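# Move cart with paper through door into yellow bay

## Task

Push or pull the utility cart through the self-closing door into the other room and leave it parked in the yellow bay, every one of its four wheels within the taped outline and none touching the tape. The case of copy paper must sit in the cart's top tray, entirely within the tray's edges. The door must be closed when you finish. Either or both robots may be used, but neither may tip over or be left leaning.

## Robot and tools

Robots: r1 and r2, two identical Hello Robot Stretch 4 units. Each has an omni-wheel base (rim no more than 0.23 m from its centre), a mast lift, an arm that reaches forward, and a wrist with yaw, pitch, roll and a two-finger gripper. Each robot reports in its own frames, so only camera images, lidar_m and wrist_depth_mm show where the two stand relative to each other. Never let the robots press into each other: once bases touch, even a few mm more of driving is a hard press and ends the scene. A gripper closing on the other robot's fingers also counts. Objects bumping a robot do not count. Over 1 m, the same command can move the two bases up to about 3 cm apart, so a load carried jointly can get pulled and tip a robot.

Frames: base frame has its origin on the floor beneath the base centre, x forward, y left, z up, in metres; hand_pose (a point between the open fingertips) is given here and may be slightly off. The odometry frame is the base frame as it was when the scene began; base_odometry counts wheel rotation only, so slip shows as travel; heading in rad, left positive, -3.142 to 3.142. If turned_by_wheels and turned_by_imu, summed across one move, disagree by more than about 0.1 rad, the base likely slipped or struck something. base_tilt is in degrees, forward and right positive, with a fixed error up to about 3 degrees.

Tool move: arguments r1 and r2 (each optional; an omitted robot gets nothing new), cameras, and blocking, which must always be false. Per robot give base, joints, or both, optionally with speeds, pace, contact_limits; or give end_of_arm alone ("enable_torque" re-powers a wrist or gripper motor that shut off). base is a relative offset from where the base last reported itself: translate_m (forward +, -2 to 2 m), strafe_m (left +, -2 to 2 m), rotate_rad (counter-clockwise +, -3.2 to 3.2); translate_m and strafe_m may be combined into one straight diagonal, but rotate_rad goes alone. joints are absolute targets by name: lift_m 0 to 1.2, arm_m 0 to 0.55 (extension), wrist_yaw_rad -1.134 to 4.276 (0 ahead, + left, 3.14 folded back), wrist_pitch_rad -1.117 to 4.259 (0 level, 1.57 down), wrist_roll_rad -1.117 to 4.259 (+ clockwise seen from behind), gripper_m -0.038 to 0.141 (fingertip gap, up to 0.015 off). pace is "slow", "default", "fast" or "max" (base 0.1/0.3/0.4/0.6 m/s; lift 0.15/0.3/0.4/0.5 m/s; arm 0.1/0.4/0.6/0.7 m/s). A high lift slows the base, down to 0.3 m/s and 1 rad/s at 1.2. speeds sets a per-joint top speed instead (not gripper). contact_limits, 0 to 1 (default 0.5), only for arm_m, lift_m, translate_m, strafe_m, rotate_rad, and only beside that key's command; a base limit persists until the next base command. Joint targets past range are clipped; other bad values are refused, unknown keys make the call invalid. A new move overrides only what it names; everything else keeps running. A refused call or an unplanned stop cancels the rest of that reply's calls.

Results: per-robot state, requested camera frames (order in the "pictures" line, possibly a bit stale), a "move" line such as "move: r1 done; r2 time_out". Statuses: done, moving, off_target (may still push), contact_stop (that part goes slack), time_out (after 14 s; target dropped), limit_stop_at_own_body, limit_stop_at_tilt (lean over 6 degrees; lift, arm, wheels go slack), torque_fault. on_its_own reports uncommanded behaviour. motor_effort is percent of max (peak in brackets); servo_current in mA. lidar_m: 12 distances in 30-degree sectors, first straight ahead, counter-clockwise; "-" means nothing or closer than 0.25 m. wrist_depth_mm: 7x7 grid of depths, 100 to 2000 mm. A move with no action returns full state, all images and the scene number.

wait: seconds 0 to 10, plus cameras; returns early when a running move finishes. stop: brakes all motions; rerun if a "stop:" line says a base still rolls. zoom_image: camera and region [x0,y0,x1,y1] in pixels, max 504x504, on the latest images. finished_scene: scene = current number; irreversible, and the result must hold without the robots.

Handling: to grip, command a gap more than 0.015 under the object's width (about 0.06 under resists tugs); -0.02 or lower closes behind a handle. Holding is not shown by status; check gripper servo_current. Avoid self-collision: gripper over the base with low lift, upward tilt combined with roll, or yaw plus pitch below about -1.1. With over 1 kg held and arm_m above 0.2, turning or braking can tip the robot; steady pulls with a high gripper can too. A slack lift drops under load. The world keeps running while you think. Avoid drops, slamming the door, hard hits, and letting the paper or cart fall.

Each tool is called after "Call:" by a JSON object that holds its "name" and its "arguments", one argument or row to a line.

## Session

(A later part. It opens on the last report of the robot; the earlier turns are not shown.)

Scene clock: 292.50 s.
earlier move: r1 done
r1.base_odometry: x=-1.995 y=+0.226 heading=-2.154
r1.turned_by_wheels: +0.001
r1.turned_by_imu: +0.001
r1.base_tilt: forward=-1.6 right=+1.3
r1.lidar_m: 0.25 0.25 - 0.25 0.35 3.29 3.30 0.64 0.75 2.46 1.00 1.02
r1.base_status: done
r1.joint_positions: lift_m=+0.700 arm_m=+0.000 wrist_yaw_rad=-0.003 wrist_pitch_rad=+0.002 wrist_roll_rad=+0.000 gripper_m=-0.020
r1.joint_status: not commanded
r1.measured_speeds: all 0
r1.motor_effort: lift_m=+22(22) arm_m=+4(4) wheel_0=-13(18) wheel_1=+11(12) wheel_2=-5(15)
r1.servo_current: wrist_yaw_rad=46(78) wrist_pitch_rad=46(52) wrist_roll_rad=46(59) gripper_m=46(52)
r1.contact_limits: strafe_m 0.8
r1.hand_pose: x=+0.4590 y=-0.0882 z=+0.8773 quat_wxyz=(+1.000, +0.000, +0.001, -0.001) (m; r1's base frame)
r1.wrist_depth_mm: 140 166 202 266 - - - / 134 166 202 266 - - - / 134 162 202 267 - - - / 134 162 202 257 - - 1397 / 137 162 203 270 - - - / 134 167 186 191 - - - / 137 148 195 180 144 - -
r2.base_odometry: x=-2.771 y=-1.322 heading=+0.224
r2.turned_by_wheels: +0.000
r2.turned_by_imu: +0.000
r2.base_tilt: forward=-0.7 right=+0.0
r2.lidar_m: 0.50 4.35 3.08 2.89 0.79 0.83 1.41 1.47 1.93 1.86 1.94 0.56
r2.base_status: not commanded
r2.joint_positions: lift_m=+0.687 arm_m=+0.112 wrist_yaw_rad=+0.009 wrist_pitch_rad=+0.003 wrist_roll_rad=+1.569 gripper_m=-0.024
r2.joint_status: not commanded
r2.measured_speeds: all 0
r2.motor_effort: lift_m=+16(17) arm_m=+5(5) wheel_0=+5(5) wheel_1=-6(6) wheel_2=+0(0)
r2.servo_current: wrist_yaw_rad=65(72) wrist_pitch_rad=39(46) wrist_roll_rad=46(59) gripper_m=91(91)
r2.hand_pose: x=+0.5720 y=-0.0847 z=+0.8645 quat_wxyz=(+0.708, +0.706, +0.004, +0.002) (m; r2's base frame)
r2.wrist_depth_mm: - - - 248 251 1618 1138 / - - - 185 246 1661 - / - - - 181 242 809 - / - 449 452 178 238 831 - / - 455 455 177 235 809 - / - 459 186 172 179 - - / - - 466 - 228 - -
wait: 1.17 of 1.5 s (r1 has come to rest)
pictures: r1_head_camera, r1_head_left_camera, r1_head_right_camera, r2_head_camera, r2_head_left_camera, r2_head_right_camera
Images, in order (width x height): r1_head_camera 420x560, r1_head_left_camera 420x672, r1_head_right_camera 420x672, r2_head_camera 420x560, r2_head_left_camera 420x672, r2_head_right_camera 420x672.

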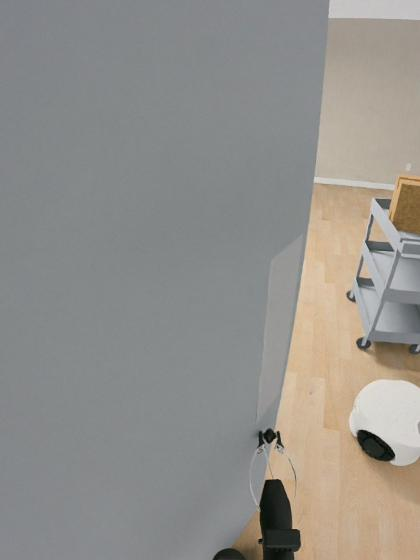

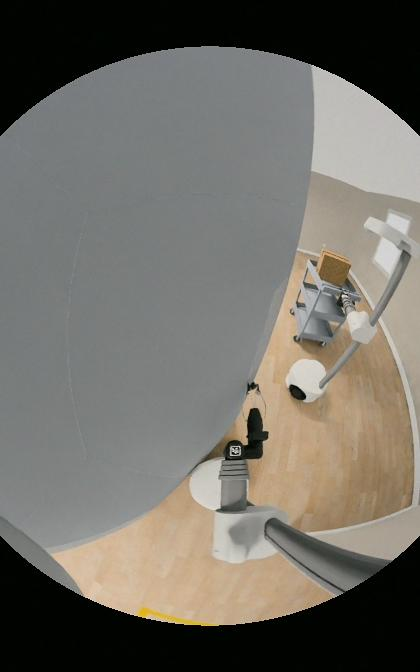

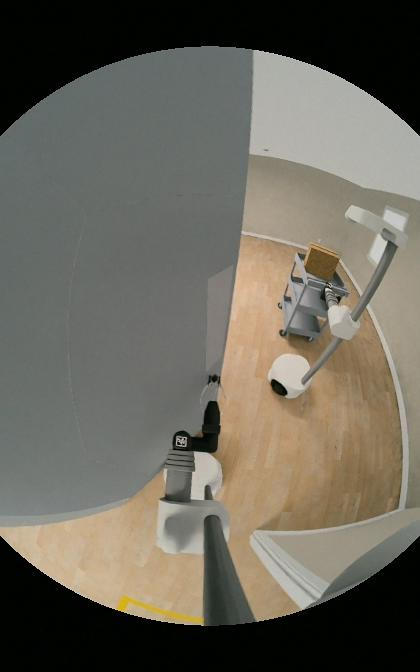

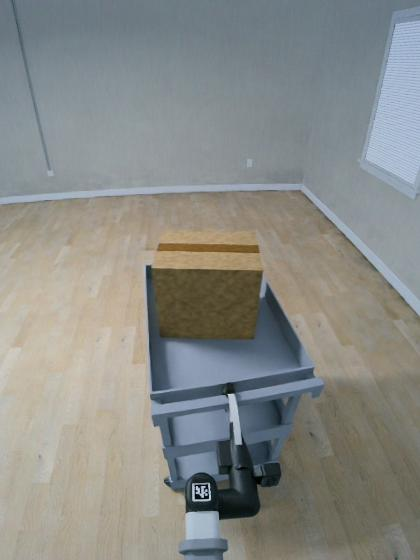

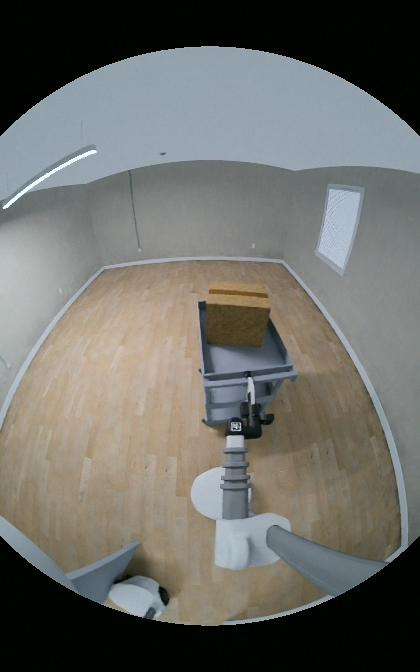

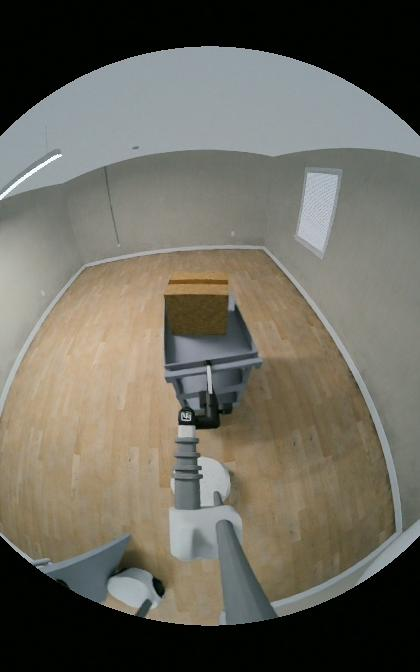

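Call:
{"name": "move", "arguments": {
  "blocking": false,
  "r1": {"base":{"rotate_rad":-0.26},"contact_limits":{"rotate_rad":0.8},"pace":"slow"}
}}

Call:
{"name": "wait", "arguments": {
  "seconds": 3
}}

Call:
{"name": "move", "arguments": {
  "blocking": false,
  "r1": {"base":{"strafe_m":0.17,"translate_m":0.05},"contact_limits":{"strafe_m":0.8},"pace":"slow"}
}}

Call:
{"name": "wait", "arguments": {
  "seconds": 5,
  "cameras": ["r1_head_camera","r1_head_right_camera"]
}}

Scene clock: 298.33 s.
move: r1 moving
r1.base_odometry: x=-1.995 y=+0.226 heading=-2.279
r1.turned_by_wheels: -0.125
r1.turned_by_imu: -0.126
r1.base_tilt: forward=-1.6 right=+1.3
r1.lidar_m: 0.27 0.25 - 0.25 0.28 3.33 3.29 0.74 0.70 2.46 1.09 1.00
r1.base_status: rotate_rad moving
r1.joint_positions: lift_m=+0.700 arm_m=+0.000 wrist_yaw_rad=-0.002 wrist_pitch_rad=+0.002 wrist_roll_rad=+0.000 gripper_m=-0.020
r1.joint_status: not commanded
r1.measured_speeds: translate_m=-0.001 strafe_m=+0.001 rotate_rad=-0.490 lift_m=+0.000 arm_m=+0.000 wrist_yaw_rad=+0.002 wrist_pitch_rad=+0.000 wrist_roll_rad=+0.000
r1.motor_effort: lift_m=+22(22) arm_m=+4(4) wheel_0=+7(10) wheel_1=+15(16) wheel_2=-1(5)
r1.servo_current: wrist_yaw_rad=59(59) wrist_pitch_rad=39(52) wrist_roll_rad=39(59) gripper_m=46(46)
r1.contact_limits: rotate_rad 0.8
r1.hand_pose: x=+0.4591 y=-0.0881 z=+0.8773 quat_wxyz=(+1.000, +0.000, +0.001, -0.001) (m; r1's base frame)
r1.wrist_depth_mm: 158 189 240 - - - - / 154 190 241 - - - - / 159 190 241 - - - - / 155 191 241 - - 1661 1464 / 155 189 243 - - - - / 154 189 217 190 - - - / 158 178 225 179 153 - -
r2: as last shown
r2.base_tilt: forward=-0.6 right=+0.1
r2.lidar_m: 0.48 4.36 3.07 2.88 0.78 0.83 1.43 1.49 1.96 1.85 1.91 0.54
r2.motor_effort: lift_m=+16(17) arm_m=+4(5) wheel_0=+4(5) wheel_1=-6(6) wheel_2=+0(0)
r2.servo_current: wrist_yaw_rad=78(78) wrist_pitch_rad=39(46) wrist_roll_rad=52(59) gripper_m=85(91)
r2.wrist_depth_mm: - - - 248 250 1618 1160 / - - - 184 245 1661 - / - - - 181 242 809 - / - 452 445 178 238 842 - / - 452 455 176 235 820 - / - 462 186 172 179 - - / - - 469 - 228 - -
pictures: none

Scene clock: 299.13 s.
earlier move: r1 done
r1.base_odometry: x=-1.995 y=+0.226 heading=-2.413
r1.turned_by_wheels: -0.134
r1.turned_by_imu: -0.135
r1.base_tilt: forward=-1.6 right=+1.3
r1.lidar_m: 0.34 0.25 - 0.25 0.25 0.59 3.37 3.47 0.69 1.49 2.55 0.98
r1.base_status: done
r1.joint_positions: lift_m=+0.700 arm_m=+0.000 wrist_yaw_rad=-0.002 wrist_pitch_rad=+0.002 wrist_roll_rad=+0.000 gripper_m=-0.020
r1.joint_status: not commanded
r1.measured_speeds: all 0
r1.motor_effort: lift_m=+22(22) arm_m=+4(4) wheel_0=+1(10) wheel_1=+13(16) wheel_2=-4(5)
r1.servo_current: wrist_yaw_rad=52(65) wrist_pitch_rad=46(52) wrist_roll_rad=39(59) gripper_m=39(52)
r1.contact_limits: rotate_rad 0.8
r1.hand_pose: x=+0.4591 y=-0.0881 z=+0.8773 quat_wxyz=(+1.000, +0.000, +0.001, -0.001) (m; r1's base frame)
r1.wrist_depth_mm: 213 265 - - - - - / 207 267 - - - - - / 214 268 - - - - 676 / 211 270 - - 1708 1118 707 / 216 267 - - - - - / 215 268 187 191 179 - - / 215 246 173 183 143 1983 1921
r2.base_odometry: x=-2.771 y=-1.322 heading=+0.224
r2.turned_by_wheels: +0.000
r2.turned_by_imu: +0.000
r2.base_tilt: forward=-0.6 right=+0.1
r2.lidar_m: 0.47 4.40 3.04 2.89 0.78 0.79 1.44 1.50 1.96 1.86 1.91 0.54
r2.base_status: not commanded
r2.joint_positions: lift_m=+0.687 arm_m=+0.112 wrist_yaw_rad=+0.009 wrist_pitch_rad=+0.003 wrist_roll_rad=+1.569 gripper_m=-0.024
r2.joint_status: not commanded
r2.measured_speeds: all 0
r2.motor_effort: lift_m=+16(17) arm_m=+5(5) wheel_0=+5(5) wheel_1=-6(6) wheel_2=+0(0)
r2.servo_current: wrist_yaw_rad=65(78) wrist_pitch_rad=39(52) wrist_roll_rad=52(59) gripper_m=78(91)
r2.hand_pose: x=+0.5720 y=-0.0847 z=+0.8645 quat_wxyz=(+0.708, +0.706, +0.004, +0.002) (m; r2's base frame)
r2.wrist_depth_mm: - - - 248 250 1618 1160 / - - - 184 246 1708 - / - - - 181 242 798 - / - 445 445 179 237 854 - / - 455 455 176 235 842 - / - 462 186 172 178 - - / - - 469 - 229 - -
wait: 0.80 of 3 s (r1 has come to rest)
pictures: none

Scene clock: 299.63 s.
move: r1 moving
r1.base_odometry: x=-1.990 y=+0.215 heading=-2.414
r1.turned_by_wheels: -0.001
r1.turned_by_imu: -0.001
r1.base_tilt: forward=-1.6 right=+1.3
r1.lidar_m: 0.36 0.25 - 0.25 0.25 0.55 3.37 3.45 0.69 1.53 2.56 0.99
r1.base_status: translate_m moving; strafe_m moving
r1.joint_positions: lift_m=+0.700 arm_m=+0.000 wrist_yaw_rad=-0.002 wrist_pitch_rad=+0.002 wrist_roll_rad=+0.000 gripper_m=-0.020
r1.joint_status: not commanded
r1.measured_speeds: translate_m=+0.014 strafe_m=+0.049 rotate_rad=+0.001 lift_m=+0.000 arm_m=+0.000 wrist_yaw_rad=+0.000 wrist_pitch_rad=+0.000 wrist_roll_rad=+0.000
r1.motor_effort: lift_m=+22(22) arm_m=+4(4) wheel_0=-18(18) wheel_1=+14(18) wheel_2=-7(9)
r1.servo_current: wrist_yaw_rad=85(85) wrist_pitch_rad=39(52) wrist_roll_rad=46(59) gripper_m=46(46)
r1.contact_limits: strafe_m 0.8
r1.hand_pose: x=+0.4591 y=-0.0881 z=+0.8773 quat_wxyz=(+1.000, +0.000, +0.001, -0.001) (m; r1's base frame)
r1.wrist_depth_mm: 222 281 - - - - - / 215 279 - - - - - / 224 282 - - - - 691 / 225 282 - - 1756 1118 723 / 218 281 - - - - - / 224 281 209 191 179 - - / 224 259 172 183 143 1499 1983
r2: as last shown
r2.base_tilt: forward=-0.7 right=+0.1
r2.lidar_m: 0.49 4.41 3.07 2.89 0.81 0.83 1.42 1.49 1.96 1.86 1.91 0.55
r2.motor_effort: lift_m=+16(16) arm_m=+5(5) wheel_0=+5(5) wheel_1=-6(6) wheel_2=+0(0)
r2.servo_current: wrist_yaw_rad=59(72) wrist_pitch_rad=46(46) wrist_roll_rad=33(59) gripper_m=85(91)
r2.wrist_depth_mm: - - - 247 250 1661 1138 / - - - 184 246 1661 - / - - - 181 242 809 - / - 449 442 178 238 854 - / - 459 449 176 235 831 - / - 462 186 172 179 - - / - - 466 - 229 - -
pictures: none

Scene clock: 302.17 s.
earlier move: r1 done
r1.base_odometry: x=-1.919 y=+0.067 heading=-2.413
r1.turned_by_wheels: +0.001
r1.turned_by_imu: +0.001
r1.base_tilt: forward=-1.6 right=+1.2
r1.lidar_m: 5.35 0.27 0.25 - 0.25 0.29 3.38 3.51 0.86 1.70 1.20 1.03
r1.base_status: done
r1.joint_positions: lift_m=+0.700 arm_m=+0.000 wrist_yaw_rad=-0.002 wrist_pitch_rad=+0.002 wrist_roll_rad=+0.000 gripper_m=-0.020
r1.joint_status: not commanded
r1.measured_speeds: all 0
r1.motor_effort: lift_m=+22(22) arm_m=+4(4) wheel_0=-9(23) wheel_1=+10(19) wheel_2=-3(9)
r1.servo_current: wrist_yaw_rad=59(85) wrist_pitch_rad=52(52) wrist_roll_rad=46(72) gripper_m=46(46)
r1.contact_limits: strafe_m 0.8
r1.hand_pose: x=+0.4591 y=-0.0881 z=+0.8773 quat_wxyz=(+1.000, +0.000, +0.001, -0.001) (m; r1's base frame)
r1.wrist_depth_mm: - - - - - - - / - - - - - - - / - - - - - - - / - - - - - 1576 1060 / - - - - - - - / - - - 191 182 1921 - / - - 178 183 144 - -
r2.base_odometry: x=-2.771 y=-1.322 heading=+0.224
r2.turned_by_wheels: +0.000
r2.turned_by_imu: +0.000
r2.base_tilt: forward=-0.6 right=+0.1
r2.lidar_m: 0.49 4.36 3.07 2.89 0.88 0.90 1.42 1.47 1.92 1.85 1.92 0.51
r2.base_status: not commanded
r2.joint_positions: lift_m=+0.687 arm_m=+0.112 wrist_yaw_rad=+0.009 wrist_pitch_rad=+0.003 wrist_roll_rad=+1.569 gripper_m=-0.024
r2.joint_status: not commanded
r2.measured_speeds: all 0
r2.motor_effort: lift_m=+16(17) arm_m=+5(5) wheel_0=+5(5) wheel_1=-5(6) wheel_2=+0(1)
r2.servo_current: wrist_yaw_rad=59(78) wrist_pitch_rad=39(52) wrist_roll_rad=52(65) gripper_m=85(91)
r2.hand_pose: x=+0.5720 y=-0.0847 z=+0.8645 quat_wxyz=(+0.708, +0.706, +0.004, +0.002) (m; r2's base frame)
r2.wrist_depth_mm: - - - 248 251 1661 1160 / - - - 185 246 1708 - / - - - 181 242 809 - / - 449 445 179 239 854 - / - 455 452 176 235 820 - / - 462 186 172 179 - - / - - 469 - 229 - -
wait: 2.53 of 5 s (r1 has come to rest)
pictures: r1_head_camera, r1_head_right_camera
Images, in order (width x height): r1_head_camera 420x560, r1_head_right_camera 420x672.

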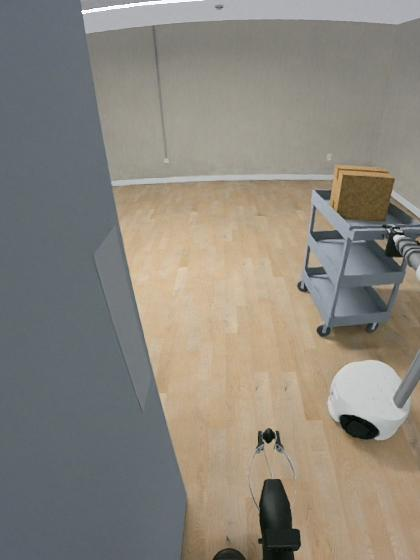

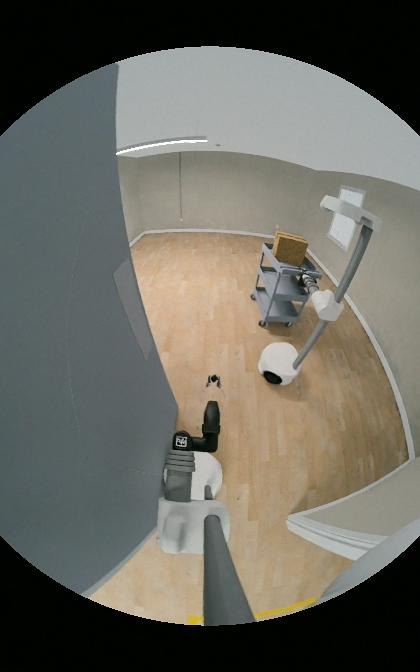

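Call:
{"name": "move", "arguments": {
  "blocking": false,
  "r1": {"base":{"translate_m":0.1},"contact_limits":{"translate_m":0.6},"pace":"slow"}
}}

Call:
{"name": "wait", "arguments": {
  "seconds": 4
}}

Call:
{"name": "move", "arguments": {
  "blocking": false,
  "r1": {"base":{"strafe_m":0.11},"contact_limits":{"strafe_m":0.9},"pace":"slow"}
}}

Call:
{"name": "wait", "arguments": {
  "seconds": 4,
  "cameras": ["r1_head_camera","r1_head_right_camera"]
}}

Scene clock: 306.80 s.
move: r1 moving
r1.base_odometry: x=-1.929 y=+0.058 heading=-2.412
r1.turned_by_wheels: +0.001
r1.turned_by_imu: +0.001
r1.base_tilt: forward=-1.6 right=+1.2
r1.lidar_m: 5.36 0.25 0.25 - 0.25 0.29 3.38 3.53 0.88 1.75 1.12 1.02
r1.base_status: translate_m moving
r1.joint_positions: lift_m=+0.700 arm_m=+0.000 wrist_yaw_rad=-0.002 wrist_pitch_rad=+0.002 wrist_roll_rad=+0.000 gripper_m=-0.020
r1.joint_status: not commanded
r1.measured_speeds: translate_m=+0.048 strafe_m=+0.000 rotate_rad=-0.001 lift_m=+0.000 arm_m=+0.000 wrist_yaw_rad=+0.000 wrist_pitch_rad=+0.000 wrist_roll_rad=+0.000
r1.motor_effort: lift_m=+22(22) arm_m=+4(4) wheel_0=+0(6) wheel_1=+15(16) wheel_2=-6(8)
r1.servo_current: wrist_yaw_rad=59(59) wrist_pitch_rad=39(46) wrist_roll_rad=52(72) gripper_m=46(46)
r1.contact_limits: translate_m 0.6
r1.hand_pose: x=+0.4591 y=-0.0881 z=+0.8773 quat_wxyz=(+1.000, +0.000, +0.001, -0.001) (m; r1's base frame)
r1.wrist_depth_mm: - - - - - - - / - - - - - - - / - - - - - - - / - - - - - 1618 1060 / - - - - - - - / - - - 191 181 1366 - / - - 178 183 143 - -
r2: as last shown
r2.base_tilt: forward=-0.7 right=+0.1
r2.lidar_m: 0.48 4.36 3.07 2.89 0.86 0.90 1.45 1.49 1.95 1.87 1.89 0.55
r2.motor_effort: lift_m=+16(16) arm_m=+5(5) wheel_0=+5(5) wheel_1=-6(6) wheel_2=+0(0)
r2.servo_current: wrist_yaw_rad=52(78) wrist_pitch_rad=46(46) wrist_roll_rad=46(46) gripper_m=85(91)
r2.wrist_depth_mm: - - - 248 250 1618 1160 / - - - 184 245 1618 - / - - - 181 242 798 - / - 445 445 178 238 854 - / - 452 455 176 236 831 - / - 462 186 172 178 - - / - - 473 - 229 - -
pictures: none

Scene clock: 308.57 s.
earlier move: r1 done
r1.base_odometry: x=-1.994 y=+0.000 heading=-2.413
r1.turned_by_wheels: +0.000
r1.turned_by_imu: +0.000
r1.base_tilt: forward=-1.6 right=+1.3
r1.lidar_m: 5.27 0.28 0.25 - 0.25 0.29 3.55 3.61 0.94 2.14 1.02 0.97
r1.base_status: done
r1.joint_positions: lift_m=+0.700 arm_m=+0.000 wrist_yaw_rad=-0.002 wrist_pitch_rad=+0.002 wrist_roll_rad=+0.000 gripper_m=-0.020
r1.joint_status: not commanded
r1.measured_speeds: all 0
r1.motor_effort: lift_m=+22(22) arm_m=+3(4) wheel_0=-1(6) wheel_1=+11(16) wheel_2=-2(9)
r1.servo_current: wrist_yaw_rad=59(72) wrist_pitch_rad=39(59) wrist_roll_rad=59(72) gripper_m=46(52)
r1.contact_limits: translate_m 0.6
r1.hand_pose: x=+0.4591 y=-0.0881 z=+0.8773 quat_wxyz=(+1.000, +0.000, +0.001, -0.001) (m; r1's base frame)
r1.wrist_depth_mm: - - - - - - - / - - - - - - - / - - - - - - - / - - - - - 1464 960 / - - - - - - - / - - - 191 1661 1255 - / - - 178 183 143 - -
r2.base_odometry: x=-2.771 y=-1.322 heading=+0.224
r2.turned_by_wheels: +0.000
r2.turned_by_imu: +0.000
r2.base_tilt: forward=-0.6 right=+0.1
r2.lidar_m: 0.48 4.38 3.06 2.89 0.80 0.88 1.44 1.48 1.93 1.87 1.90 0.50
r2.base_status: not commanded
r2.joint_positions: lift_m=+0.687 arm_m=+0.112 wrist_yaw_rad=+0.009 wrist_pitch_rad=+0.003 wrist_roll_rad=+1.569 gripper_m=-0.024
r2.joint_status: not commanded
r2.measured_speeds: all 0
r2.motor_effort: lift_m=+16(16) arm_m=+5(5) wheel_0=+5(5) wheel_1=-5(6) wheel_2=+0(1)
r2.servo_current: wrist_yaw_rad=65(78) wrist_pitch_rad=46(46) wrist_roll_rad=46(52) gripper_m=78(98)
r2.hand_pose: x=+0.5720 y=-0.0847 z=+0.8645 quat_wxyz=(+0.708, +0.706, +0.004, +0.002) (m; r2's base frame)
r2.wrist_depth_mm: - - - 248 249 1661 1138 / - - - 184 245 1661 - / - - - 181 242 809 - / - 449 445 179 238 842 - / - 455 455 176 235 842 - / - 466 186 173 179 - - / - - 466 - 228 - -
wait: 1.77 of 4 s (r1 has come to rest)
pictures: none

Scene clock: 309.07 s.
move: r1 moving
r1.base_odometry: x=-1.985 y=-0.010 heading=-2.413
r1.turned_by_wheels: -0.001
r1.turned_by_imu: -0.001
r1.base_tilt: forward=-1.6 right=+1.3
r1.lidar_m: 5.27 0.26 0.25 - 0.25 0.27 3.55 3.61 0.94 2.11 1.03 0.97
r1.base_status: strafe_m moving
r1.joint_positions: lift_m=+0.700 arm_m=+0.000 wrist_yaw_rad=-0.002 wrist_pitch_rad=+0.002 wrist_roll_rad=+0.000 gripper_m=-0.020
r1.joint_status: not commanded
r1.measured_speeds: translate_m=+0.000 strafe_m=+0.055 rotate_rad=-0.001 lift_m=+0.000 arm_m=+0.000 wrist_yaw_rad=+0.000 wrist_pitch_rad=+0.000 wrist_roll_rad=+0.000
r1.motor_effort: lift_m=+22(22) arm_m=+4(4) wheel_0=-19(19) wheel_1=+12(15) wheel_2=+0(2)
r1.servo_current: wrist_yaw_rad=39(59) wrist_pitch_rad=39(46) wrist_roll_rad=46(65) gripper_m=39(46)
r1.contact_limits: strafe_m 0.9
r1.hand_pose: x=+0.4591 y=-0.0881 z=+0.8773 quat_wxyz=(+1.000, +0.000, +0.001, -0.001) (m; r1's base frame)
r1.wrist_depth_mm: - - - - - - - / - - - - - - - / - - - - - - - / - - - - - 1499 976 / - - - - - - - / - - - 191 1756 1397 - / - - 178 182 144 - -
r2: as last shown
r2.lidar_m: 0.49 4.38 3.06 2.88 0.82 0.89 1.43 1.51 1.96 1.85 1.90 0.55
r2.motor_effort: lift_m=+16(16) arm_m=+5(5) wheel_0=+5(5) wheel_1=-6(6) wheel_2=+0(0)
r2.servo_current: wrist_yaw_rad=59(72) wrist_pitch_rad=39(46) wrist_roll_rad=39(59) gripper_m=85(91)
r2.wrist_depth_mm: - - - 248 250 1618 1160 / - - - 185 246 1708 - / - - - 181 243 820 - / - 449 445 179 237 842 - / - 455 452 176 236 820 - / - 462 186 172 179 - - / - - 473 - 229 - -
pictures: none

Scene clock: 310.87 s.
earlier move: r1 done
r1.base_odometry: x=-1.922 y=-0.081 heading=-2.412
r1.turned_by_wheels: +0.001
r1.turned_by_imu: +0.002
r1.base_tilt: forward=-1.6 right=+1.3
r1.lidar_m: 5.27 0.35 0.25 - 0.25 0.25 0.47 3.61 1.01 2.10 1.07 1.04
r1.base_status: done
r1.joint_positions: lift_m=+0.700 arm_m=+0.000 wrist_yaw_rad=-0.002 wrist_pitch_rad=+0.002 wrist_roll_rad=+0.000 gripper_m=-0.020
r1.joint_status: not commanded
r1.measured_speeds: all 0
r1.motor_effort: lift_m=+22(22) arm_m=+4(4) wheel_0=-30(33) wheel_1=+29(31) wheel_2=+8(8)
r1.servo_current: wrist_yaw_rad=59(65) wrist_pitch_rad=39(52) wrist_roll_rad=59(65) gripper_m=39(46)
r1.contact_limits: strafe_m 0.9
r1.hand_pose: x=+0.4591 y=-0.0881 z=+0.8773 quat_wxyz=(+1.000, +0.000, +0.001, -0.001) (m; r1's base frame)
r1.wrist_depth_mm: - - - - - - - / - - - - - - - / - - - - - - - / - - - - - 1537 1499 / - - - - - - - / - - - 191 - - - / - - 178 184 143 - -
r2.base_odometry: x=-2.771 y=-1.322 heading=+0.224
r2.turned_by_wheels: +0.000
r2.turned_by_imu: +0.000
r2.base_tilt: forward=-0.6 right=+0.0
r2.lidar_m: 0.49 4.37 3.08 2.88 0.90 1.05 1.42 1.49 1.97 1.85 1.89 0.55
r2.base_status: not commanded
r2.joint_positions: lift_m=+0.687 arm_m=+0.112 wrist_yaw_rad=+0.009 wrist_pitch_rad=+0.003 wrist_roll_rad=+1.569 gripper_m=-0.024
r2.joint_status: not commanded
r2.measured_speeds: all 0
r2.motor_effort: lift_m=+16(17) arm_m=+5(5) wheel_0=+4(5) wheel_1=-5(6) wheel_2=+0(0)
r2.servo_current: wrist_yaw_rad=72(72) wrist_pitch_rad=39(46) wrist_roll_rad=46(59) gripper_m=85(91)
r2.hand_pose: x=+0.5720 y=-0.0847 z=+0.8645 quat_wxyz=(+0.708, +0.706, +0.004, +0.002) (m; r2's base frame)
r2.wrist_depth_mm: - - - 247 250 1618 1138 / - - - 184 246 1661 - / - - - 181 241 820 - / - 449 449 179 239 831 - / - 455 452 176 234 842 - / - 462 185 172 179 - - / - - 466 - 228 - -
wait: 1.80 of 4 s (r1 has come to rest)
pictures: r1_head_camera, r1_head_right_camera
Images, in order (width x height): r1_head_camera 420x560, r1_head_right_camera 420x672.

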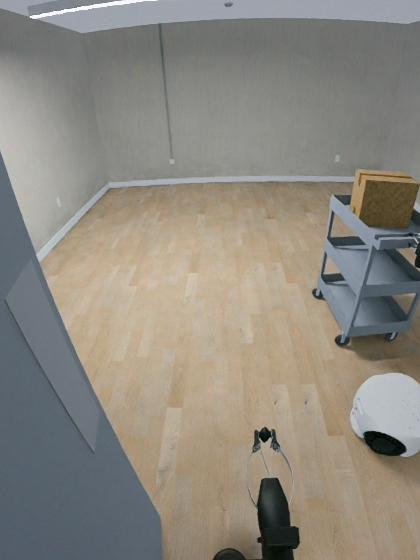

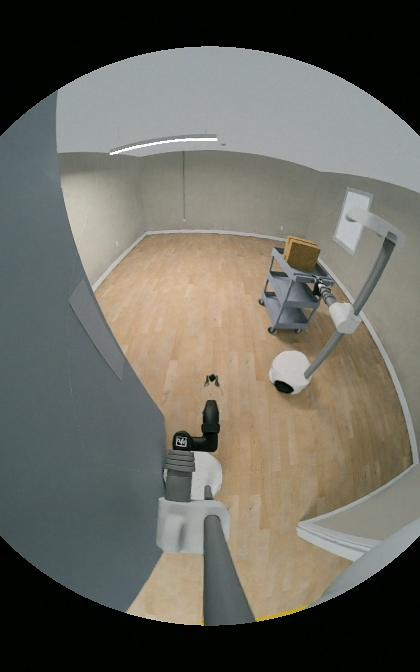

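Call:
{"name": "move", "arguments": {
  "blocking": false,
  "r2": {"base":{"rotate_rad":0.18},"pace":"slow"}
}}

Call:
{"name": "wait", "arguments": {
  "seconds": 3
}}

Call:
{"name": "move", "arguments": {
  "blocking": false,
  "r2": {"base":{"translate_m":-0.3,"strafe_m":0.27},"pace":"slow"}
}}

Call:
{"name": "wait", "arguments": {
  "seconds": 7,
  "cameras": ["r1_head_camera","r1_head_right_camera","r2_head_camera","r2_head_right_camera","r2_head_left_camera"]
}}

Scene clock: 331.17 s.
move: r2 moving
r1: as last shown
r1.turned_by_wheels: +0.000
r1.turned_by_imu: +0.000
r1.lidar_m: 5.28 0.36 0.25 - 0.25 0.25 0.51 3.64 1.02 2.14 1.08 1.01
r1.motor_effort: lift_m=+22(22) arm_m=+3(4) wheel_0=-30(30) wheel_1=+29(30) wheel_2=+8(8)
r1.servo_current: wrist_yaw_rad=72(72) wrist_pitch_rad=46(46) wrist_roll_rad=46(59) gripper_m=39(46)
r1.contact_limits: strafe_m 0.9
r1.wrist_depth_mm: - - - - - - - / - - - - - - - / - - - - - - - / - - - - - 1537 1430 / - - - - - - - / - - - 191 - - - / - - 178 184 143 - -
r2.base_odometry: x=-2.771 y=-1.322 heading=+0.342
r2.turned_by_wheels: +0.119
r2.turned_by_imu: +0.115
r2.base_tilt: forward=-0.7 right=+0.1
r2.lidar_m: 0.50 3.88 2.95 2.88 0.89 1.07 1.43 1.56 1.91 1.85 1.97 0.53
r2.base_status: rotate_rad moving
r2.joint_positions: lift_m=+0.687 arm_m=+0.112 wrist_yaw_rad=-0.007 wrist_pitch_rad=+0.003 wrist_roll_rad=+1.569 gripper_m=-0.024
r2.joint_status: not commanded
r2.measured_speeds: translate_m=+0.001 strafe_m=-0.002 rotate_rad=+0.371 lift_m=+0.000 arm_m=+0.000 wrist_yaw_rad=+0.000 wrist_pitch_rad=+0.000 wrist_roll_rad=+0.000
r2.motor_effort: lift_m=+16(16) arm_m=+5(5) wheel_0=-7(16) wheel_1=-6(9) wheel_2=-13(15)
r2.servo_current: wrist_yaw_rad=59(65) wrist_pitch_rad=46(46) wrist_roll_rad=39(52) gripper_m=85(91)
r2.hand_pose: x=+0.5705 y=-0.0896 z=+0.8645 quat_wxyz=(+0.708, +0.706, -0.002, -0.004) (m; r2's base frame)
r2.wrist_depth_mm: - - - 172 233 1661 - / - - - 172 233 788 - / - 436 433 171 233 842 - / - 452 449 232 232 820 - / - 466 462 172 232 831 - / - - 187 171 179 - - / - - - - 231 1576 484
pictures: none

Scene clock: 331.80 s.
earlier move: r2 done
r1.base_odometry: x=-1.922 y=-0.081 heading=-2.412
r1.turned_by_wheels: +0.000
r1.turned_by_imu: +0.000
r1.base_tilt: forward=-1.6 right=+1.3
r1.lidar_m: 5.28 0.36 0.25 - 0.25 0.25 0.50 3.62 1.00 2.11 1.07 1.05
r1.base_status: not commanded
r1.joint_positions: lift_m=+0.700 arm_m=+0.000 wrist_yaw_rad=-0.002 wrist_pitch_rad=+0.002 wrist_roll_rad=+0.000 gripper_m=-0.020
r1.joint_status: not commanded
r1.measured_speeds: all 0
r1.motor_effort: lift_m=+22(22) arm_m=+3(4) wheel_0=-30(31) wheel_1=+29(30) wheel_2=+8(8)
r1.servo_current: wrist_yaw_rad=46(72) wrist_pitch_rad=39(46) wrist_roll_rad=52(65) gripper_m=39(46)
r1.contact_limits: strafe_m 0.9
r1.hand_pose: x=+0.4591 y=-0.0881 z=+0.8773 quat_wxyz=(+1.000, +0.000, +0.001, -0.001) (m; r1's base frame)
r1.wrist_depth_mm: - - - - - - - / - - - - - - - / - - - - - - - / - - - - - 1499 1464 / - - - - - - - / - - - 191 - 1756 - / - - 178 183 144 - -
r2.base_odometry: x=-2.771 y=-1.322 heading=+0.402
r2.turned_by_wheels: +0.060
r2.turned_by_imu: +0.059
r2.base_tilt: forward=-0.7 right=+0.1
r2.lidar_m: 0.52 3.69 2.94 1.25 0.89 1.11 1.43 1.55 1.89 1.85 2.02 0.53
r2.base_status: done
r2.joint_positions: lift_m=+0.687 arm_m=+0.112 wrist_yaw_rad=-0.006 wrist_pitch_rad=+0.003 wrist_roll_rad=+1.569 gripper_m=-0.024
r2.joint_status: not commanded
r2.measured_speeds: all 0
r2.motor_effort: lift_m=+16(17) arm_m=+6(6) wheel_0=-3(16) wheel_1=-3(9) wheel_2=-9(15)
r2.servo_current: wrist_yaw_rad=46(65) wrist_pitch_rad=33(46) wrist_roll_rad=39(65) gripper_m=78(91)
r2.hand_pose: x=+0.5706 y=-0.0892 z=+0.8645 quat_wxyz=(+0.708, +0.706, -0.001, -0.003) (m; r2's base frame)
r2.wrist_depth_mm: - - - 156 213 707 - / - - 415 158 216 - - / - 430 424 161 221 820 - / - 455 449 165 225 820 - / - - 473 169 229 - - / - - 185 171 180 549 - / - - - - - 1576 469
wait: 0.63 of 3 s (r2 has come to rest)
pictures: none

Scene clock: 332.30 s.
move: r2 moving
r1: as last shown
r1.lidar_m: 5.26 0.38 0.25 - 0.25 0.25 0.50 3.61 1.01 2.08 1.05 1.04
r1.motor_effort: lift_m=+22(22) arm_m=+4(4) wheel_0=-30(30) wheel_1=+29(29) wheel_2=+8(8)
r1.servo_current: wrist_yaw_rad=39(52) wrist_pitch_rad=39(59) wrist_roll_rad=59(59) gripper_m=39(46)
r1.contact_limits: strafe_m 0.9
r1.wrist_depth_mm: - - - - - - - / - - - - - - - / - - - - - - - / - - - - - 1537 1464 / - - - - - - - / - - - 191 - 1808 - / - - 178 182 143 - -
r2.base_odometry: x=-2.783 y=-1.318 heading=+0.403
r2.turned_by_wheels: +0.000
r2.turned_by_imu: +0.000
r2.base_tilt: forward=-0.6 right=+0.1
r2.lidar_m: 0.51 3.69 2.95 1.24 0.89 1.07 1.44 1.54 1.91 1.86 2.04 0.53
r2.base_status: translate_m moving; strafe_m moving
r2.joint_positions: lift_m=+0.687 arm_m=+0.112 wrist_yaw_rad=-0.004 wrist_pitch_rad=+0.003 wrist_roll_rad=+1.569 gripper_m=-0.024
r2.joint_status: not commanded
r2.measured_speeds: translate_m=-0.039 strafe_m=+0.034 rotate_rad=+0.000 lift_m=+0.000 arm_m=+0.000 wrist_yaw_rad=+0.002 wrist_pitch_rad=+0.000 wrist_roll_rad=+0.000
r2.motor_effort: lift_m=+16(16) arm_m=-2(6) wheel_0=-12(14) wheel_1=+2(5) wheel_2=+13(13)
r2.servo_current: wrist_yaw_rad=59(72) wrist_pitch_rad=46(46) wrist_roll_rad=46(52) gripper_m=85(91)
r2.hand_pose: x=+0.5710 y=-0.0885 z=+0.8645 quat_wxyz=(+0.708, +0.706, +0.000, -0.002) (m; r2's base frame)
r2.wrist_depth_mm: - - - 156 213 715 - / - - 415 158 216 798 - / - 433 433 162 222 809 - / - 455 452 167 226 820 - / - - 477 170 230 - - / - - 186 172 180 544 - / - - - - - 1661 473
pictures: none

Scene clock: 337.07 s.
earlier move: r2 done
r1.base_odometry: x=-1.922 y=-0.081 heading=-2.412
r1.turned_by_wheels: +0.000
r1.turned_by_imu: +0.000
r1.base_tilt: forward=-1.6 right=+1.3
r1.lidar_m: 5.27 0.35 0.25 - 0.25 0.26 0.50 3.63 1.01 2.11 0.67 0.66
r1.base_status: not commanded
r1.joint_positions: lift_m=+0.700 arm_m=+0.000 wrist_yaw_rad=-0.002 wrist_pitch_rad=+0.002 wrist_roll_rad=+0.000 gripper_m=-0.020
r1.joint_status: not commanded
r1.measured_speeds: all 0
r1.motor_effort: lift_m=+22(22) arm_m=+4(4) wheel_0=-30(31) wheel_1=+29(29) wheel_2=+8(8)
r1.servo_current: wrist_yaw_rad=39(72) wrist_pitch_rad=46(59) wrist_roll_rad=59(65) gripper_m=39(52)
r1.contact_limits: strafe_m 0.9
r1.hand_pose: x=+0.4591 y=-0.0881 z=+0.8773 quat_wxyz=(+1.000, +0.000, +0.001, -0.001) (m; r1's base frame)
r1.wrist_depth_mm: - - - - - - - / - - - - - - - / - - - - - - - / - - - - - - 1078 / - - - - - - - / - - - 191 - - 1397 / - - 178 183 143 1025 -
r2.base_odometry: x=-3.153 y=-1.191 heading=+0.402
r2.turned_by_wheels: -0.001
r2.turned_by_imu: -0.004
r2.base_tilt: forward=-0.7 right=+0.1
r2.lidar_m: 0.54 3.40 2.71 0.52 0.55 0.72 1.12 1.20 1.82 2.09 0.64 0.34
r2.base_status: done
r2.joint_positions: lift_m=+0.687 arm_m=+0.112 wrist_yaw_rad=-0.006 wrist_pitch_rad=+0.003 wrist_roll_rad=+1.569 gripper_m=-0.024
r2.joint_status: not commanded
r2.measured_speeds: all 0
r2.motor_effort: lift_m=+16(17) arm_m=-4(6) wheel_0=-9(18) wheel_1=+1(5) wheel_2=+2(13)
r2.servo_current: wrist_yaw_rad=46(72) wrist_pitch_rad=39(52) wrist_roll_rad=33(59) gripper_m=91(91)
r2.hand_pose: x=+0.5708 y=-0.0892 z=+0.8645 quat_wxyz=(+0.708, +0.706, -0.001, -0.003) (m; r2's base frame)
r2.wrist_depth_mm: - 353 - - - - - / - 415 - - - - - / - - - - - - 484 / - - - - - 1397 455 / - - - - - 1576 1182 / - - 186 122 174 345 353 / - - - - - 1661 1160
wait: 4.77 of 7 s (r2 has come to rest)
pictures: r1_head_camera, r1_head_right_camera, r2_head_camera, r2_head_left_camera, r2_head_right_camera
Images, in order (width x height): r1_head_camera 420x560, r1_head_right_camera 420x672, r2_head_camera 420x560, r2_head_left_camera 420x672, r2_head_right_camera 420x672.

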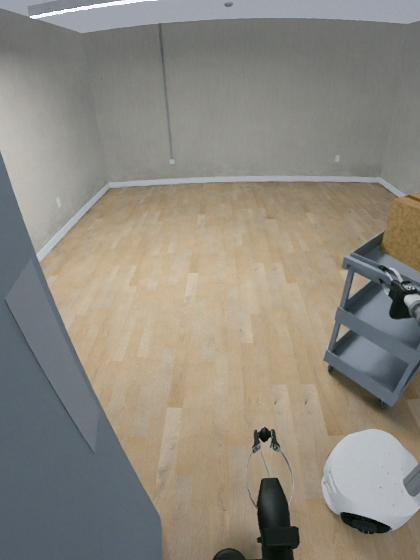

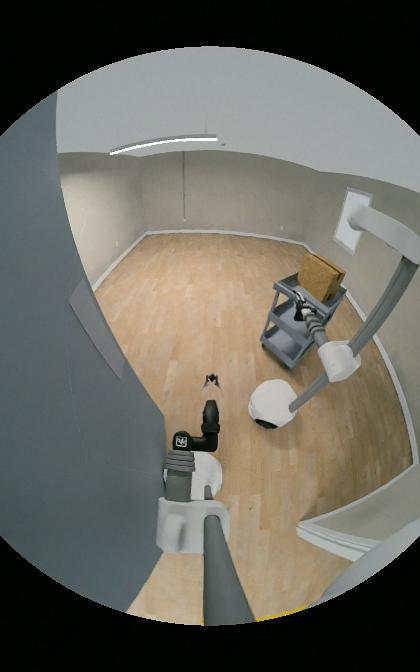

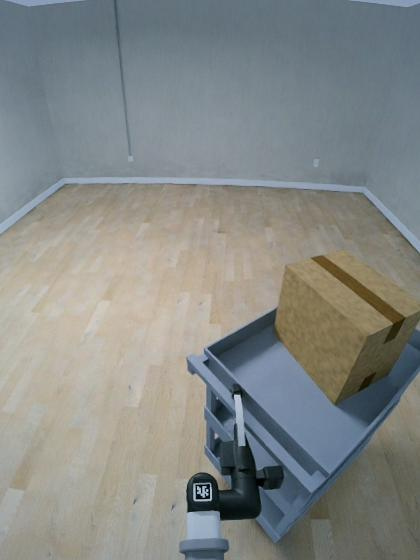

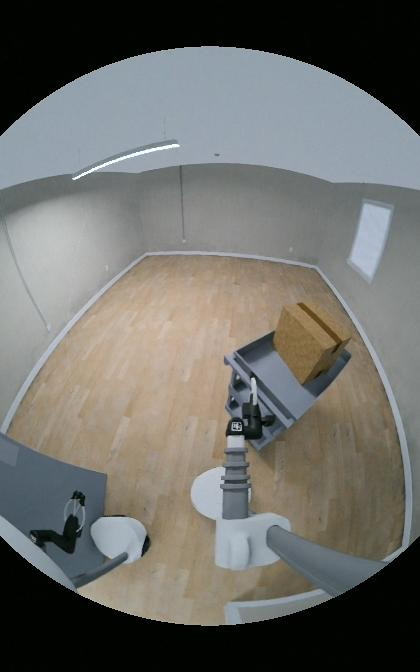

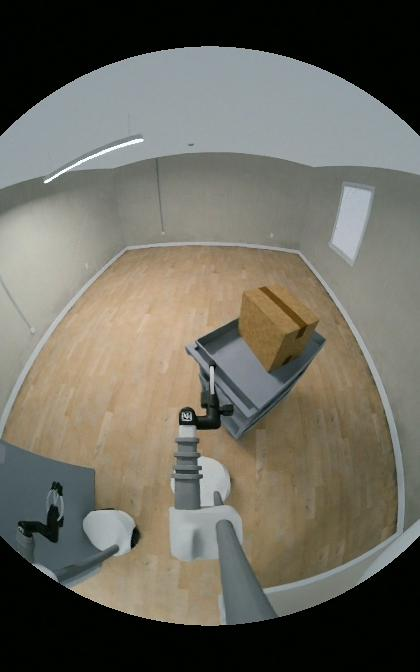

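Call:
{"name": "move", "arguments": {
  "blocking": false,
  "r2": {"base":{"translate_m":-0.4,"strafe_m":0.07},"pace":"slow"}
}}

Call:
{"name": "wait", "arguments": {
  "seconds": 7,
  "cameras": ["r1_head_camera","r1_head_right_camera","r2_head_camera","r2_head_right_camera","r2_head_left_camera"]
}}

Scene clock: 345.33 s.
move: r2 moving
r1: as last shown
r1.lidar_m: 5.28 0.34 0.25 - 0.25 0.26 0.49 3.60 1.00 2.10 0.64 0.66
r1.motor_effort: lift_m=+22(22) arm_m=+3(4) wheel_0=-30(30) wheel_1=+29(29) wheel_2=+8(8)
r1.servo_current: wrist_yaw_rad=46(65) wrist_pitch_rad=39(46) wrist_roll_rad=46(65) gripper_m=46(46)
r1.contact_limits: strafe_m 0.9
r1.wrist_depth_mm: - - - - - - - / - - - - - - - / - - - - - - - / - - - - - - 1098 / - - - - - - - / - - - 191 - - 1397 / - - 178 183 143 1025 -
r2.base_odometry: x=-3.165 y=-1.194 heading=+0.401
r2.turned_by_wheels: -0.001
r2.turned_by_imu: -0.001
r2.base_tilt: forward=-0.7 right=+0.1
r2.lidar_m: 0.55 3.43 2.68 0.53 0.56 0.70 1.12 1.20 1.82 2.09 0.67 0.38
r2.base_status: translate_m moving; strafe_m moving
r2.joint_positions: lift_m=+0.687 arm_m=+0.112 wrist_yaw_rad=-0.006 wrist_pitch_rad=+0.003 wrist_roll_rad=+1.569 gripper_m=-0.024
r2.joint_status: not commanded
r2.measured_speeds: translate_m=-0.049 strafe_m=+0.008 rotate_rad=-0.001 lift_m=+0.000 arm_m=+0.000 wrist_yaw_rad=+0.000 wrist_pitch_rad=+0.000 wrist_roll_rad=+0.000
r2.motor_effort: lift_m=+16(16) arm_m=-4(4) wheel_0=-11(15) wheel_1=-8(10) wheel_2=+9(9)
r2.servo_current: wrist_yaw_rad=52(65) wrist_pitch_rad=33(52) wrist_roll_rad=46(65) gripper_m=85(85)
r2.hand_pose: x=+0.5708 y=-0.0892 z=+0.8645 quat_wxyz=(+0.708, +0.706, -0.001, -0.003) (m; r2's base frame)
r2.wrist_depth_mm: - 349 - - - - - / - 413 - - - - - / - - - - - - 492 / - - - - - 1430 455 / - - - - - 1618 1182 / - - 186 122 174 347 355 / - - - - - 1661 1160
pictures: none

Scene clock: 350.17 s.
earlier move: r2 done
r1.base_odometry: x=-1.922 y=-0.081 heading=-2.412
r1.turned_by_wheels: +0.000
r1.turned_by_imu: +0.000
r1.base_tilt: forward=-1.6 right=+1.3
r1.lidar_m: 5.27 0.36 0.25 - 0.25 0.25 0.47 3.63 1.02 0.43 0.41 0.85
r1.base_status: not commanded
r1.joint_positions: lift_m=+0.700 arm_m=+0.000 wrist_yaw_rad=-0.002 wrist_pitch_rad=+0.002 wrist_roll_rad=+0.000 gripper_m=-0.020
r1.joint_status: not commanded
r1.measured_speeds: all 0
r1.motor_effort: lift_m=+22(22) arm_m=+4(4) wheel_0=-30(31) wheel_1=+29(29) wheel_2=+8(8)
r1.servo_current: wrist_yaw_rad=52(72) wrist_pitch_rad=39(52) wrist_roll_rad=72(72) gripper_m=46(52)
r1.contact_limits: strafe_m 0.9
r1.hand_pose: x=+0.4591 y=-0.0881 z=+0.8773 quat_wxyz=(+1.000, +0.000, +0.001, -0.001) (m; r1's base frame)
r1.wrist_depth_mm: - - - - - - - / - - - - - - - / - - - - - - - / - - - - - - - / - - - - - - - / - - - 191 - - - / - - 177 182 143 - 1921
r2.base_odometry: x=-3.548 y=-1.283 heading=+0.402
r2.turned_by_wheels: +0.001
r2.turned_by_imu: +0.003
r2.base_tilt: forward=-0.7 right=+0.1
r2.lidar_m: 0.55 3.42 0.49 0.41 0.45 3.71 0.75 0.77 1.15 2.11 2.33 0.39
r2.base_status: done
r2.joint_positions: lift_m=+0.687 arm_m=+0.112 wrist_yaw_rad=+0.003 wrist_pitch_rad=+0.003 wrist_roll_rad=+1.569 gripper_m=-0.024
r2.joint_status: not commanded
r2.measured_speeds: all 0
r2.motor_effort: lift_m=+16(17) arm_m=-4(4) wheel_0=-1(15) wheel_1=-3(10) wheel_2=+10(13)
r2.servo_current: wrist_yaw_rad=46(65) wrist_pitch_rad=39(52) wrist_roll_rad=46(65) gripper_m=85(91)
r2.hand_pose: x=+0.5716 y=-0.0865 z=+0.8645 quat_wxyz=(+0.708, +0.706, +0.002, +0.000) (m; r2's base frame)
r2.wrist_depth_mm: - 342 334 - - 113 - / - 397 402 - - - - / - - - - - 152 525 / - - - - - 1430 480 / - - - - 213 1576 1182 / - - 187 131 177 349 351 / - - - - - 1661 1160
wait: 4.83 of 7 s (r2 has come to rest)
pictures: r1_head_camera, r1_head_right_camera, r2_head_camera, r2_head_left_camera, r2_head_right_camera
Images, in order (width x height): r1_head_camera 420x560, r1_head_right_camera 420x672, r2_head_camera 420x560, r2_head_left_camera 420x672, r2_head_right_camera 420x672.

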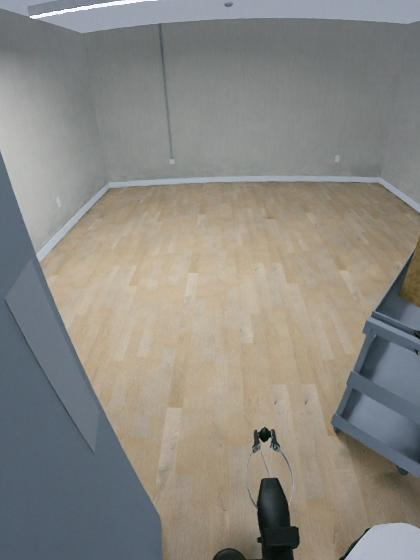

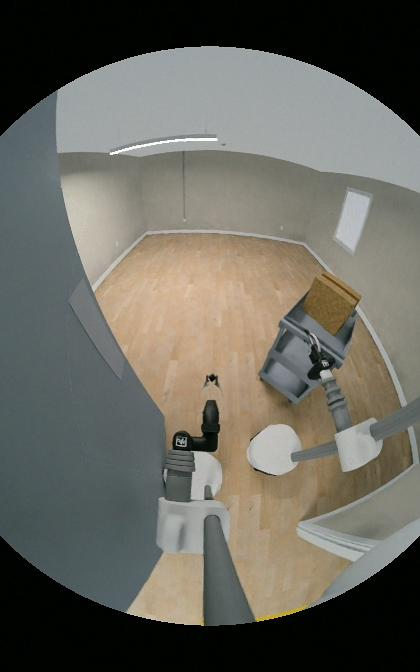

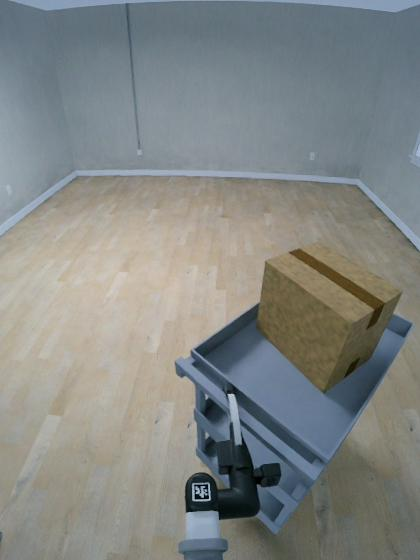

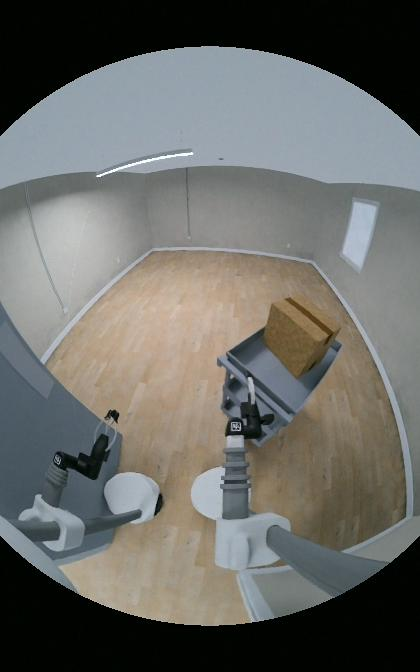

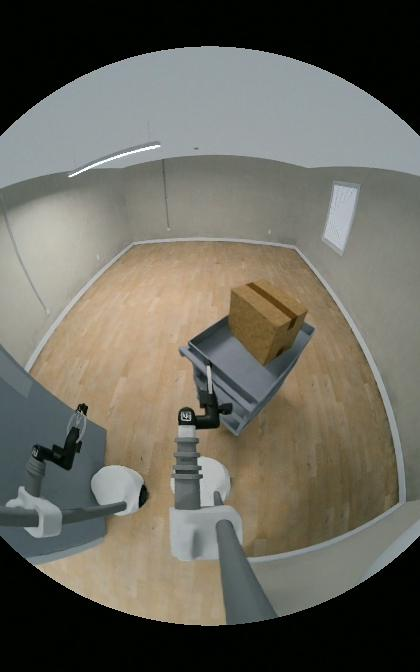

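Call:
{"name": "move", "arguments": {
  "blocking": false,
  "r2": {"base":{"translate_m":-0.12,"strafe_m":0.11},"pace":"slow"}
}}

Call:
{"name": "wait", "arguments": {
  "seconds": 4,
  "cameras": ["r1_head_right_camera","r2_head_camera","r2_head_right_camera","r2_head_left_camera"]
}}

Scene clock: 357.23 s.
move: r2 moving
r1: as last shown
r1.lidar_m: 5.27 0.34 0.25 - 0.25 0.25 0.50 3.64 1.02 0.41 0.41 0.88
r1.motor_effort: lift_m=+22(22) arm_m=+4(4) wheel_0=-30(30) wheel_1=+29(29) wheel_2=+8(8)
r1.servo_current: wrist_yaw_rad=52(65) wrist_pitch_rad=46(52) wrist_roll_rad=46(59) gripper_m=39(46)
r1.contact_limits: strafe_m 0.9
r1.wrist_depth_mm: - - - - - - - / - - - - - - - / - - - - - - - / - - - - - - - / - - - - - - - / - - - 191 - - - / - - 177 183 143 - 1921
r2.base_odometry: x=-3.560 y=-1.279 heading=+0.403
r2.turned_by_wheels: +0.000
r2.turned_by_imu: +0.001
r2.base_tilt: forward=-0.6 right=+0.0
r2.lidar_m: 0.56 3.37 0.44 0.40 0.43 3.74 0.75 0.73 1.16 2.12 2.30 0.37
r2.base_status: translate_m moving; strafe_m moving
r2.joint_positions: lift_m=+0.687 arm_m=+0.112 wrist_yaw_rad=+0.003 wrist_pitch_rad=+0.003 wrist_roll_rad=+1.569 gripper_m=-0.024
r2.joint_status: not commanded
r2.measured_speeds: translate_m=-0.037 strafe_m=+0.035 rotate_rad=+0.000 lift_m=+0.000 arm_m=+0.000 wrist_yaw_rad=-0.002 wrist_pitch_rad=+0.000 wrist_roll_rad=+0.000
r2.motor_effort: lift_m=+17(17) arm_m=-4(4) wheel_0=-10(10) wheel_1=+6(6) wheel_2=+10(13)
r2.servo_current: wrist_yaw_rad=46(65) wrist_pitch_rad=39(46) wrist_roll_rad=52(52) gripper_m=91(91)
r2.hand_pose: x=+0.5716 y=-0.0865 z=+0.8645 quat_wxyz=(+0.708, +0.706, +0.002, +0.000) (m; r2's base frame)
r2.wrist_depth_mm: - 342 340 - - 114 - / - 397 402 - - - - / - - 488 - 150 156 - / - - - - 178 1366 473 / - - - - 216 1537 1182 / - - 186 129 179 1430 349 / - - - - - 1756 1182
pictures: none

Scene clock: 359.60 s.
earlier move: r2 done
r1.base_odometry: x=-1.922 y=-0.081 heading=-2.412
r1.turned_by_wheels: +0.000
r1.turned_by_imu: +0.000
r1.base_tilt: forward=-1.6 right=+1.3
r1.lidar_m: 5.26 0.36 0.25 - 0.25 0.25 0.47 3.63 0.41 0.29 0.30 0.76
r1.base_status: not commanded
r1.joint_positions: lift_m=+0.700 arm_m=+0.000 wrist_yaw_rad=-0.002 wrist_pitch_rad=+0.002 wrist_roll_rad=+0.000 gripper_m=-0.020
r1.joint_status: not commanded
r1.measured_speeds: all 0
r1.motor_effort: lift_m=+22(22) arm_m=+4(4) wheel_0=-30(30) wheel_1=+29(30) wheel_2=+8(8)
r1.servo_current: wrist_yaw_rad=46(78) wrist_pitch_rad=46(52) wrist_roll_rad=46(65) gripper_m=39(52)
r1.contact_limits: strafe_m 0.9
r1.hand_pose: x=+0.4591 y=-0.0881 z=+0.8773 quat_wxyz=(+1.000, +0.000, +0.001, -0.001) (m; r1's base frame)
r1.wrist_depth_mm: - - - - - - - / - - - - - - - / - - - - - - - / - - - - - - - / - - - - - - - / - - - 190 - - - / - - 177 183 143 - 1921
r2.base_odometry: x=-3.701 y=-1.229 heading=+0.402
r2.turned_by_wheels: -0.001
r2.turned_by_imu: -0.003
r2.base_tilt: forward=-0.7 right=+0.1
r2.lidar_m: 0.53 0.51 0.34 0.29 0.35 3.57 3.54 0.69 0.95 2.21 0.75 0.38
r2.base_status: done
r2.joint_positions: lift_m=+0.687 arm_m=+0.112 wrist_yaw_rad=-0.010 wrist_pitch_rad=+0.003 wrist_roll_rad=+1.569 gripper_m=-0.024
r2.joint_status: not commanded
r2.measured_speeds: all 0
r2.motor_effort: lift_m=+16(17) arm_m=-4(4) wheel_0=-11(20) wheel_1=+2(6) wheel_2=+0(13)
r2.servo_current: wrist_yaw_rad=65(72) wrist_pitch_rad=39(46) wrist_roll_rad=46(65) gripper_m=85(91)
r2.hand_pose: x=+0.5704 y=-0.0903 z=+0.8645 quat_wxyz=(+0.708, +0.706, -0.003, -0.005) (m; r2's base frame)
r2.wrist_depth_mm: - 347 351 - - 113 - / - 404 407 - - - - / - - - - - 156 512 / - - - - 179 1430 477 / - - - - 220 1618 1182 / - - 187 138 179 353 351 / - - - - - 1708 1182
wait: 2.37 of 4 s (r2 has come to rest)
pictures: r1_head_right_camera, r2_head_camera, r2_head_left_camera, r2_head_right_camera
Images, in order (width x height): r1_head_right_camera 420x672, r2_head_camera 420x560, r2_head_left_camera 420x672, r2_head_right_camera 420x672.

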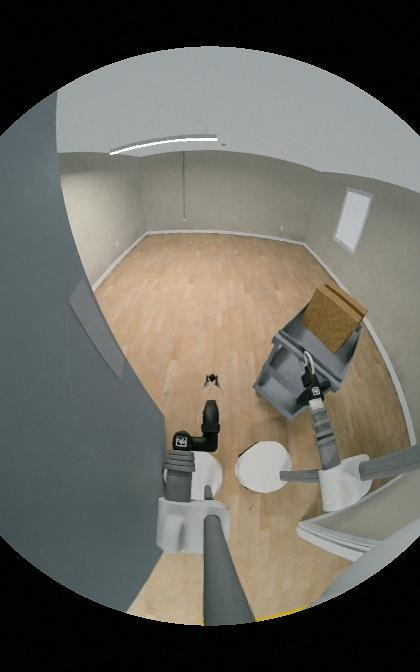

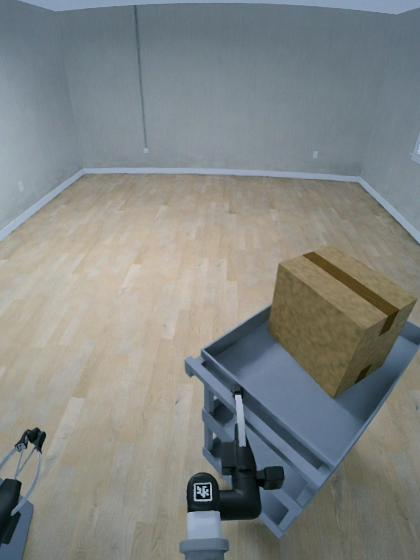

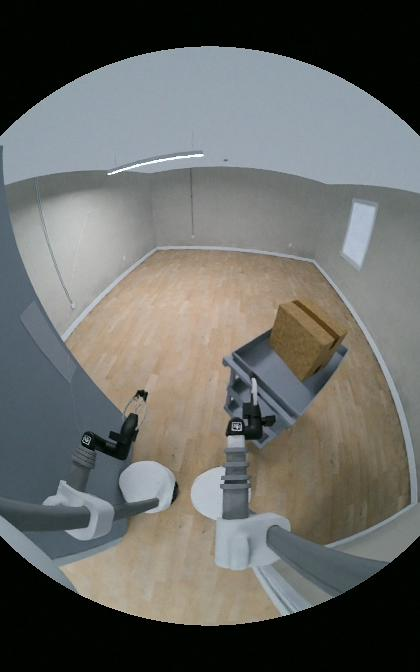

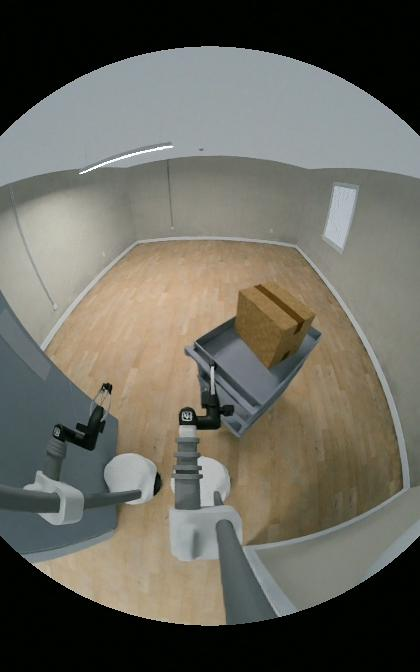

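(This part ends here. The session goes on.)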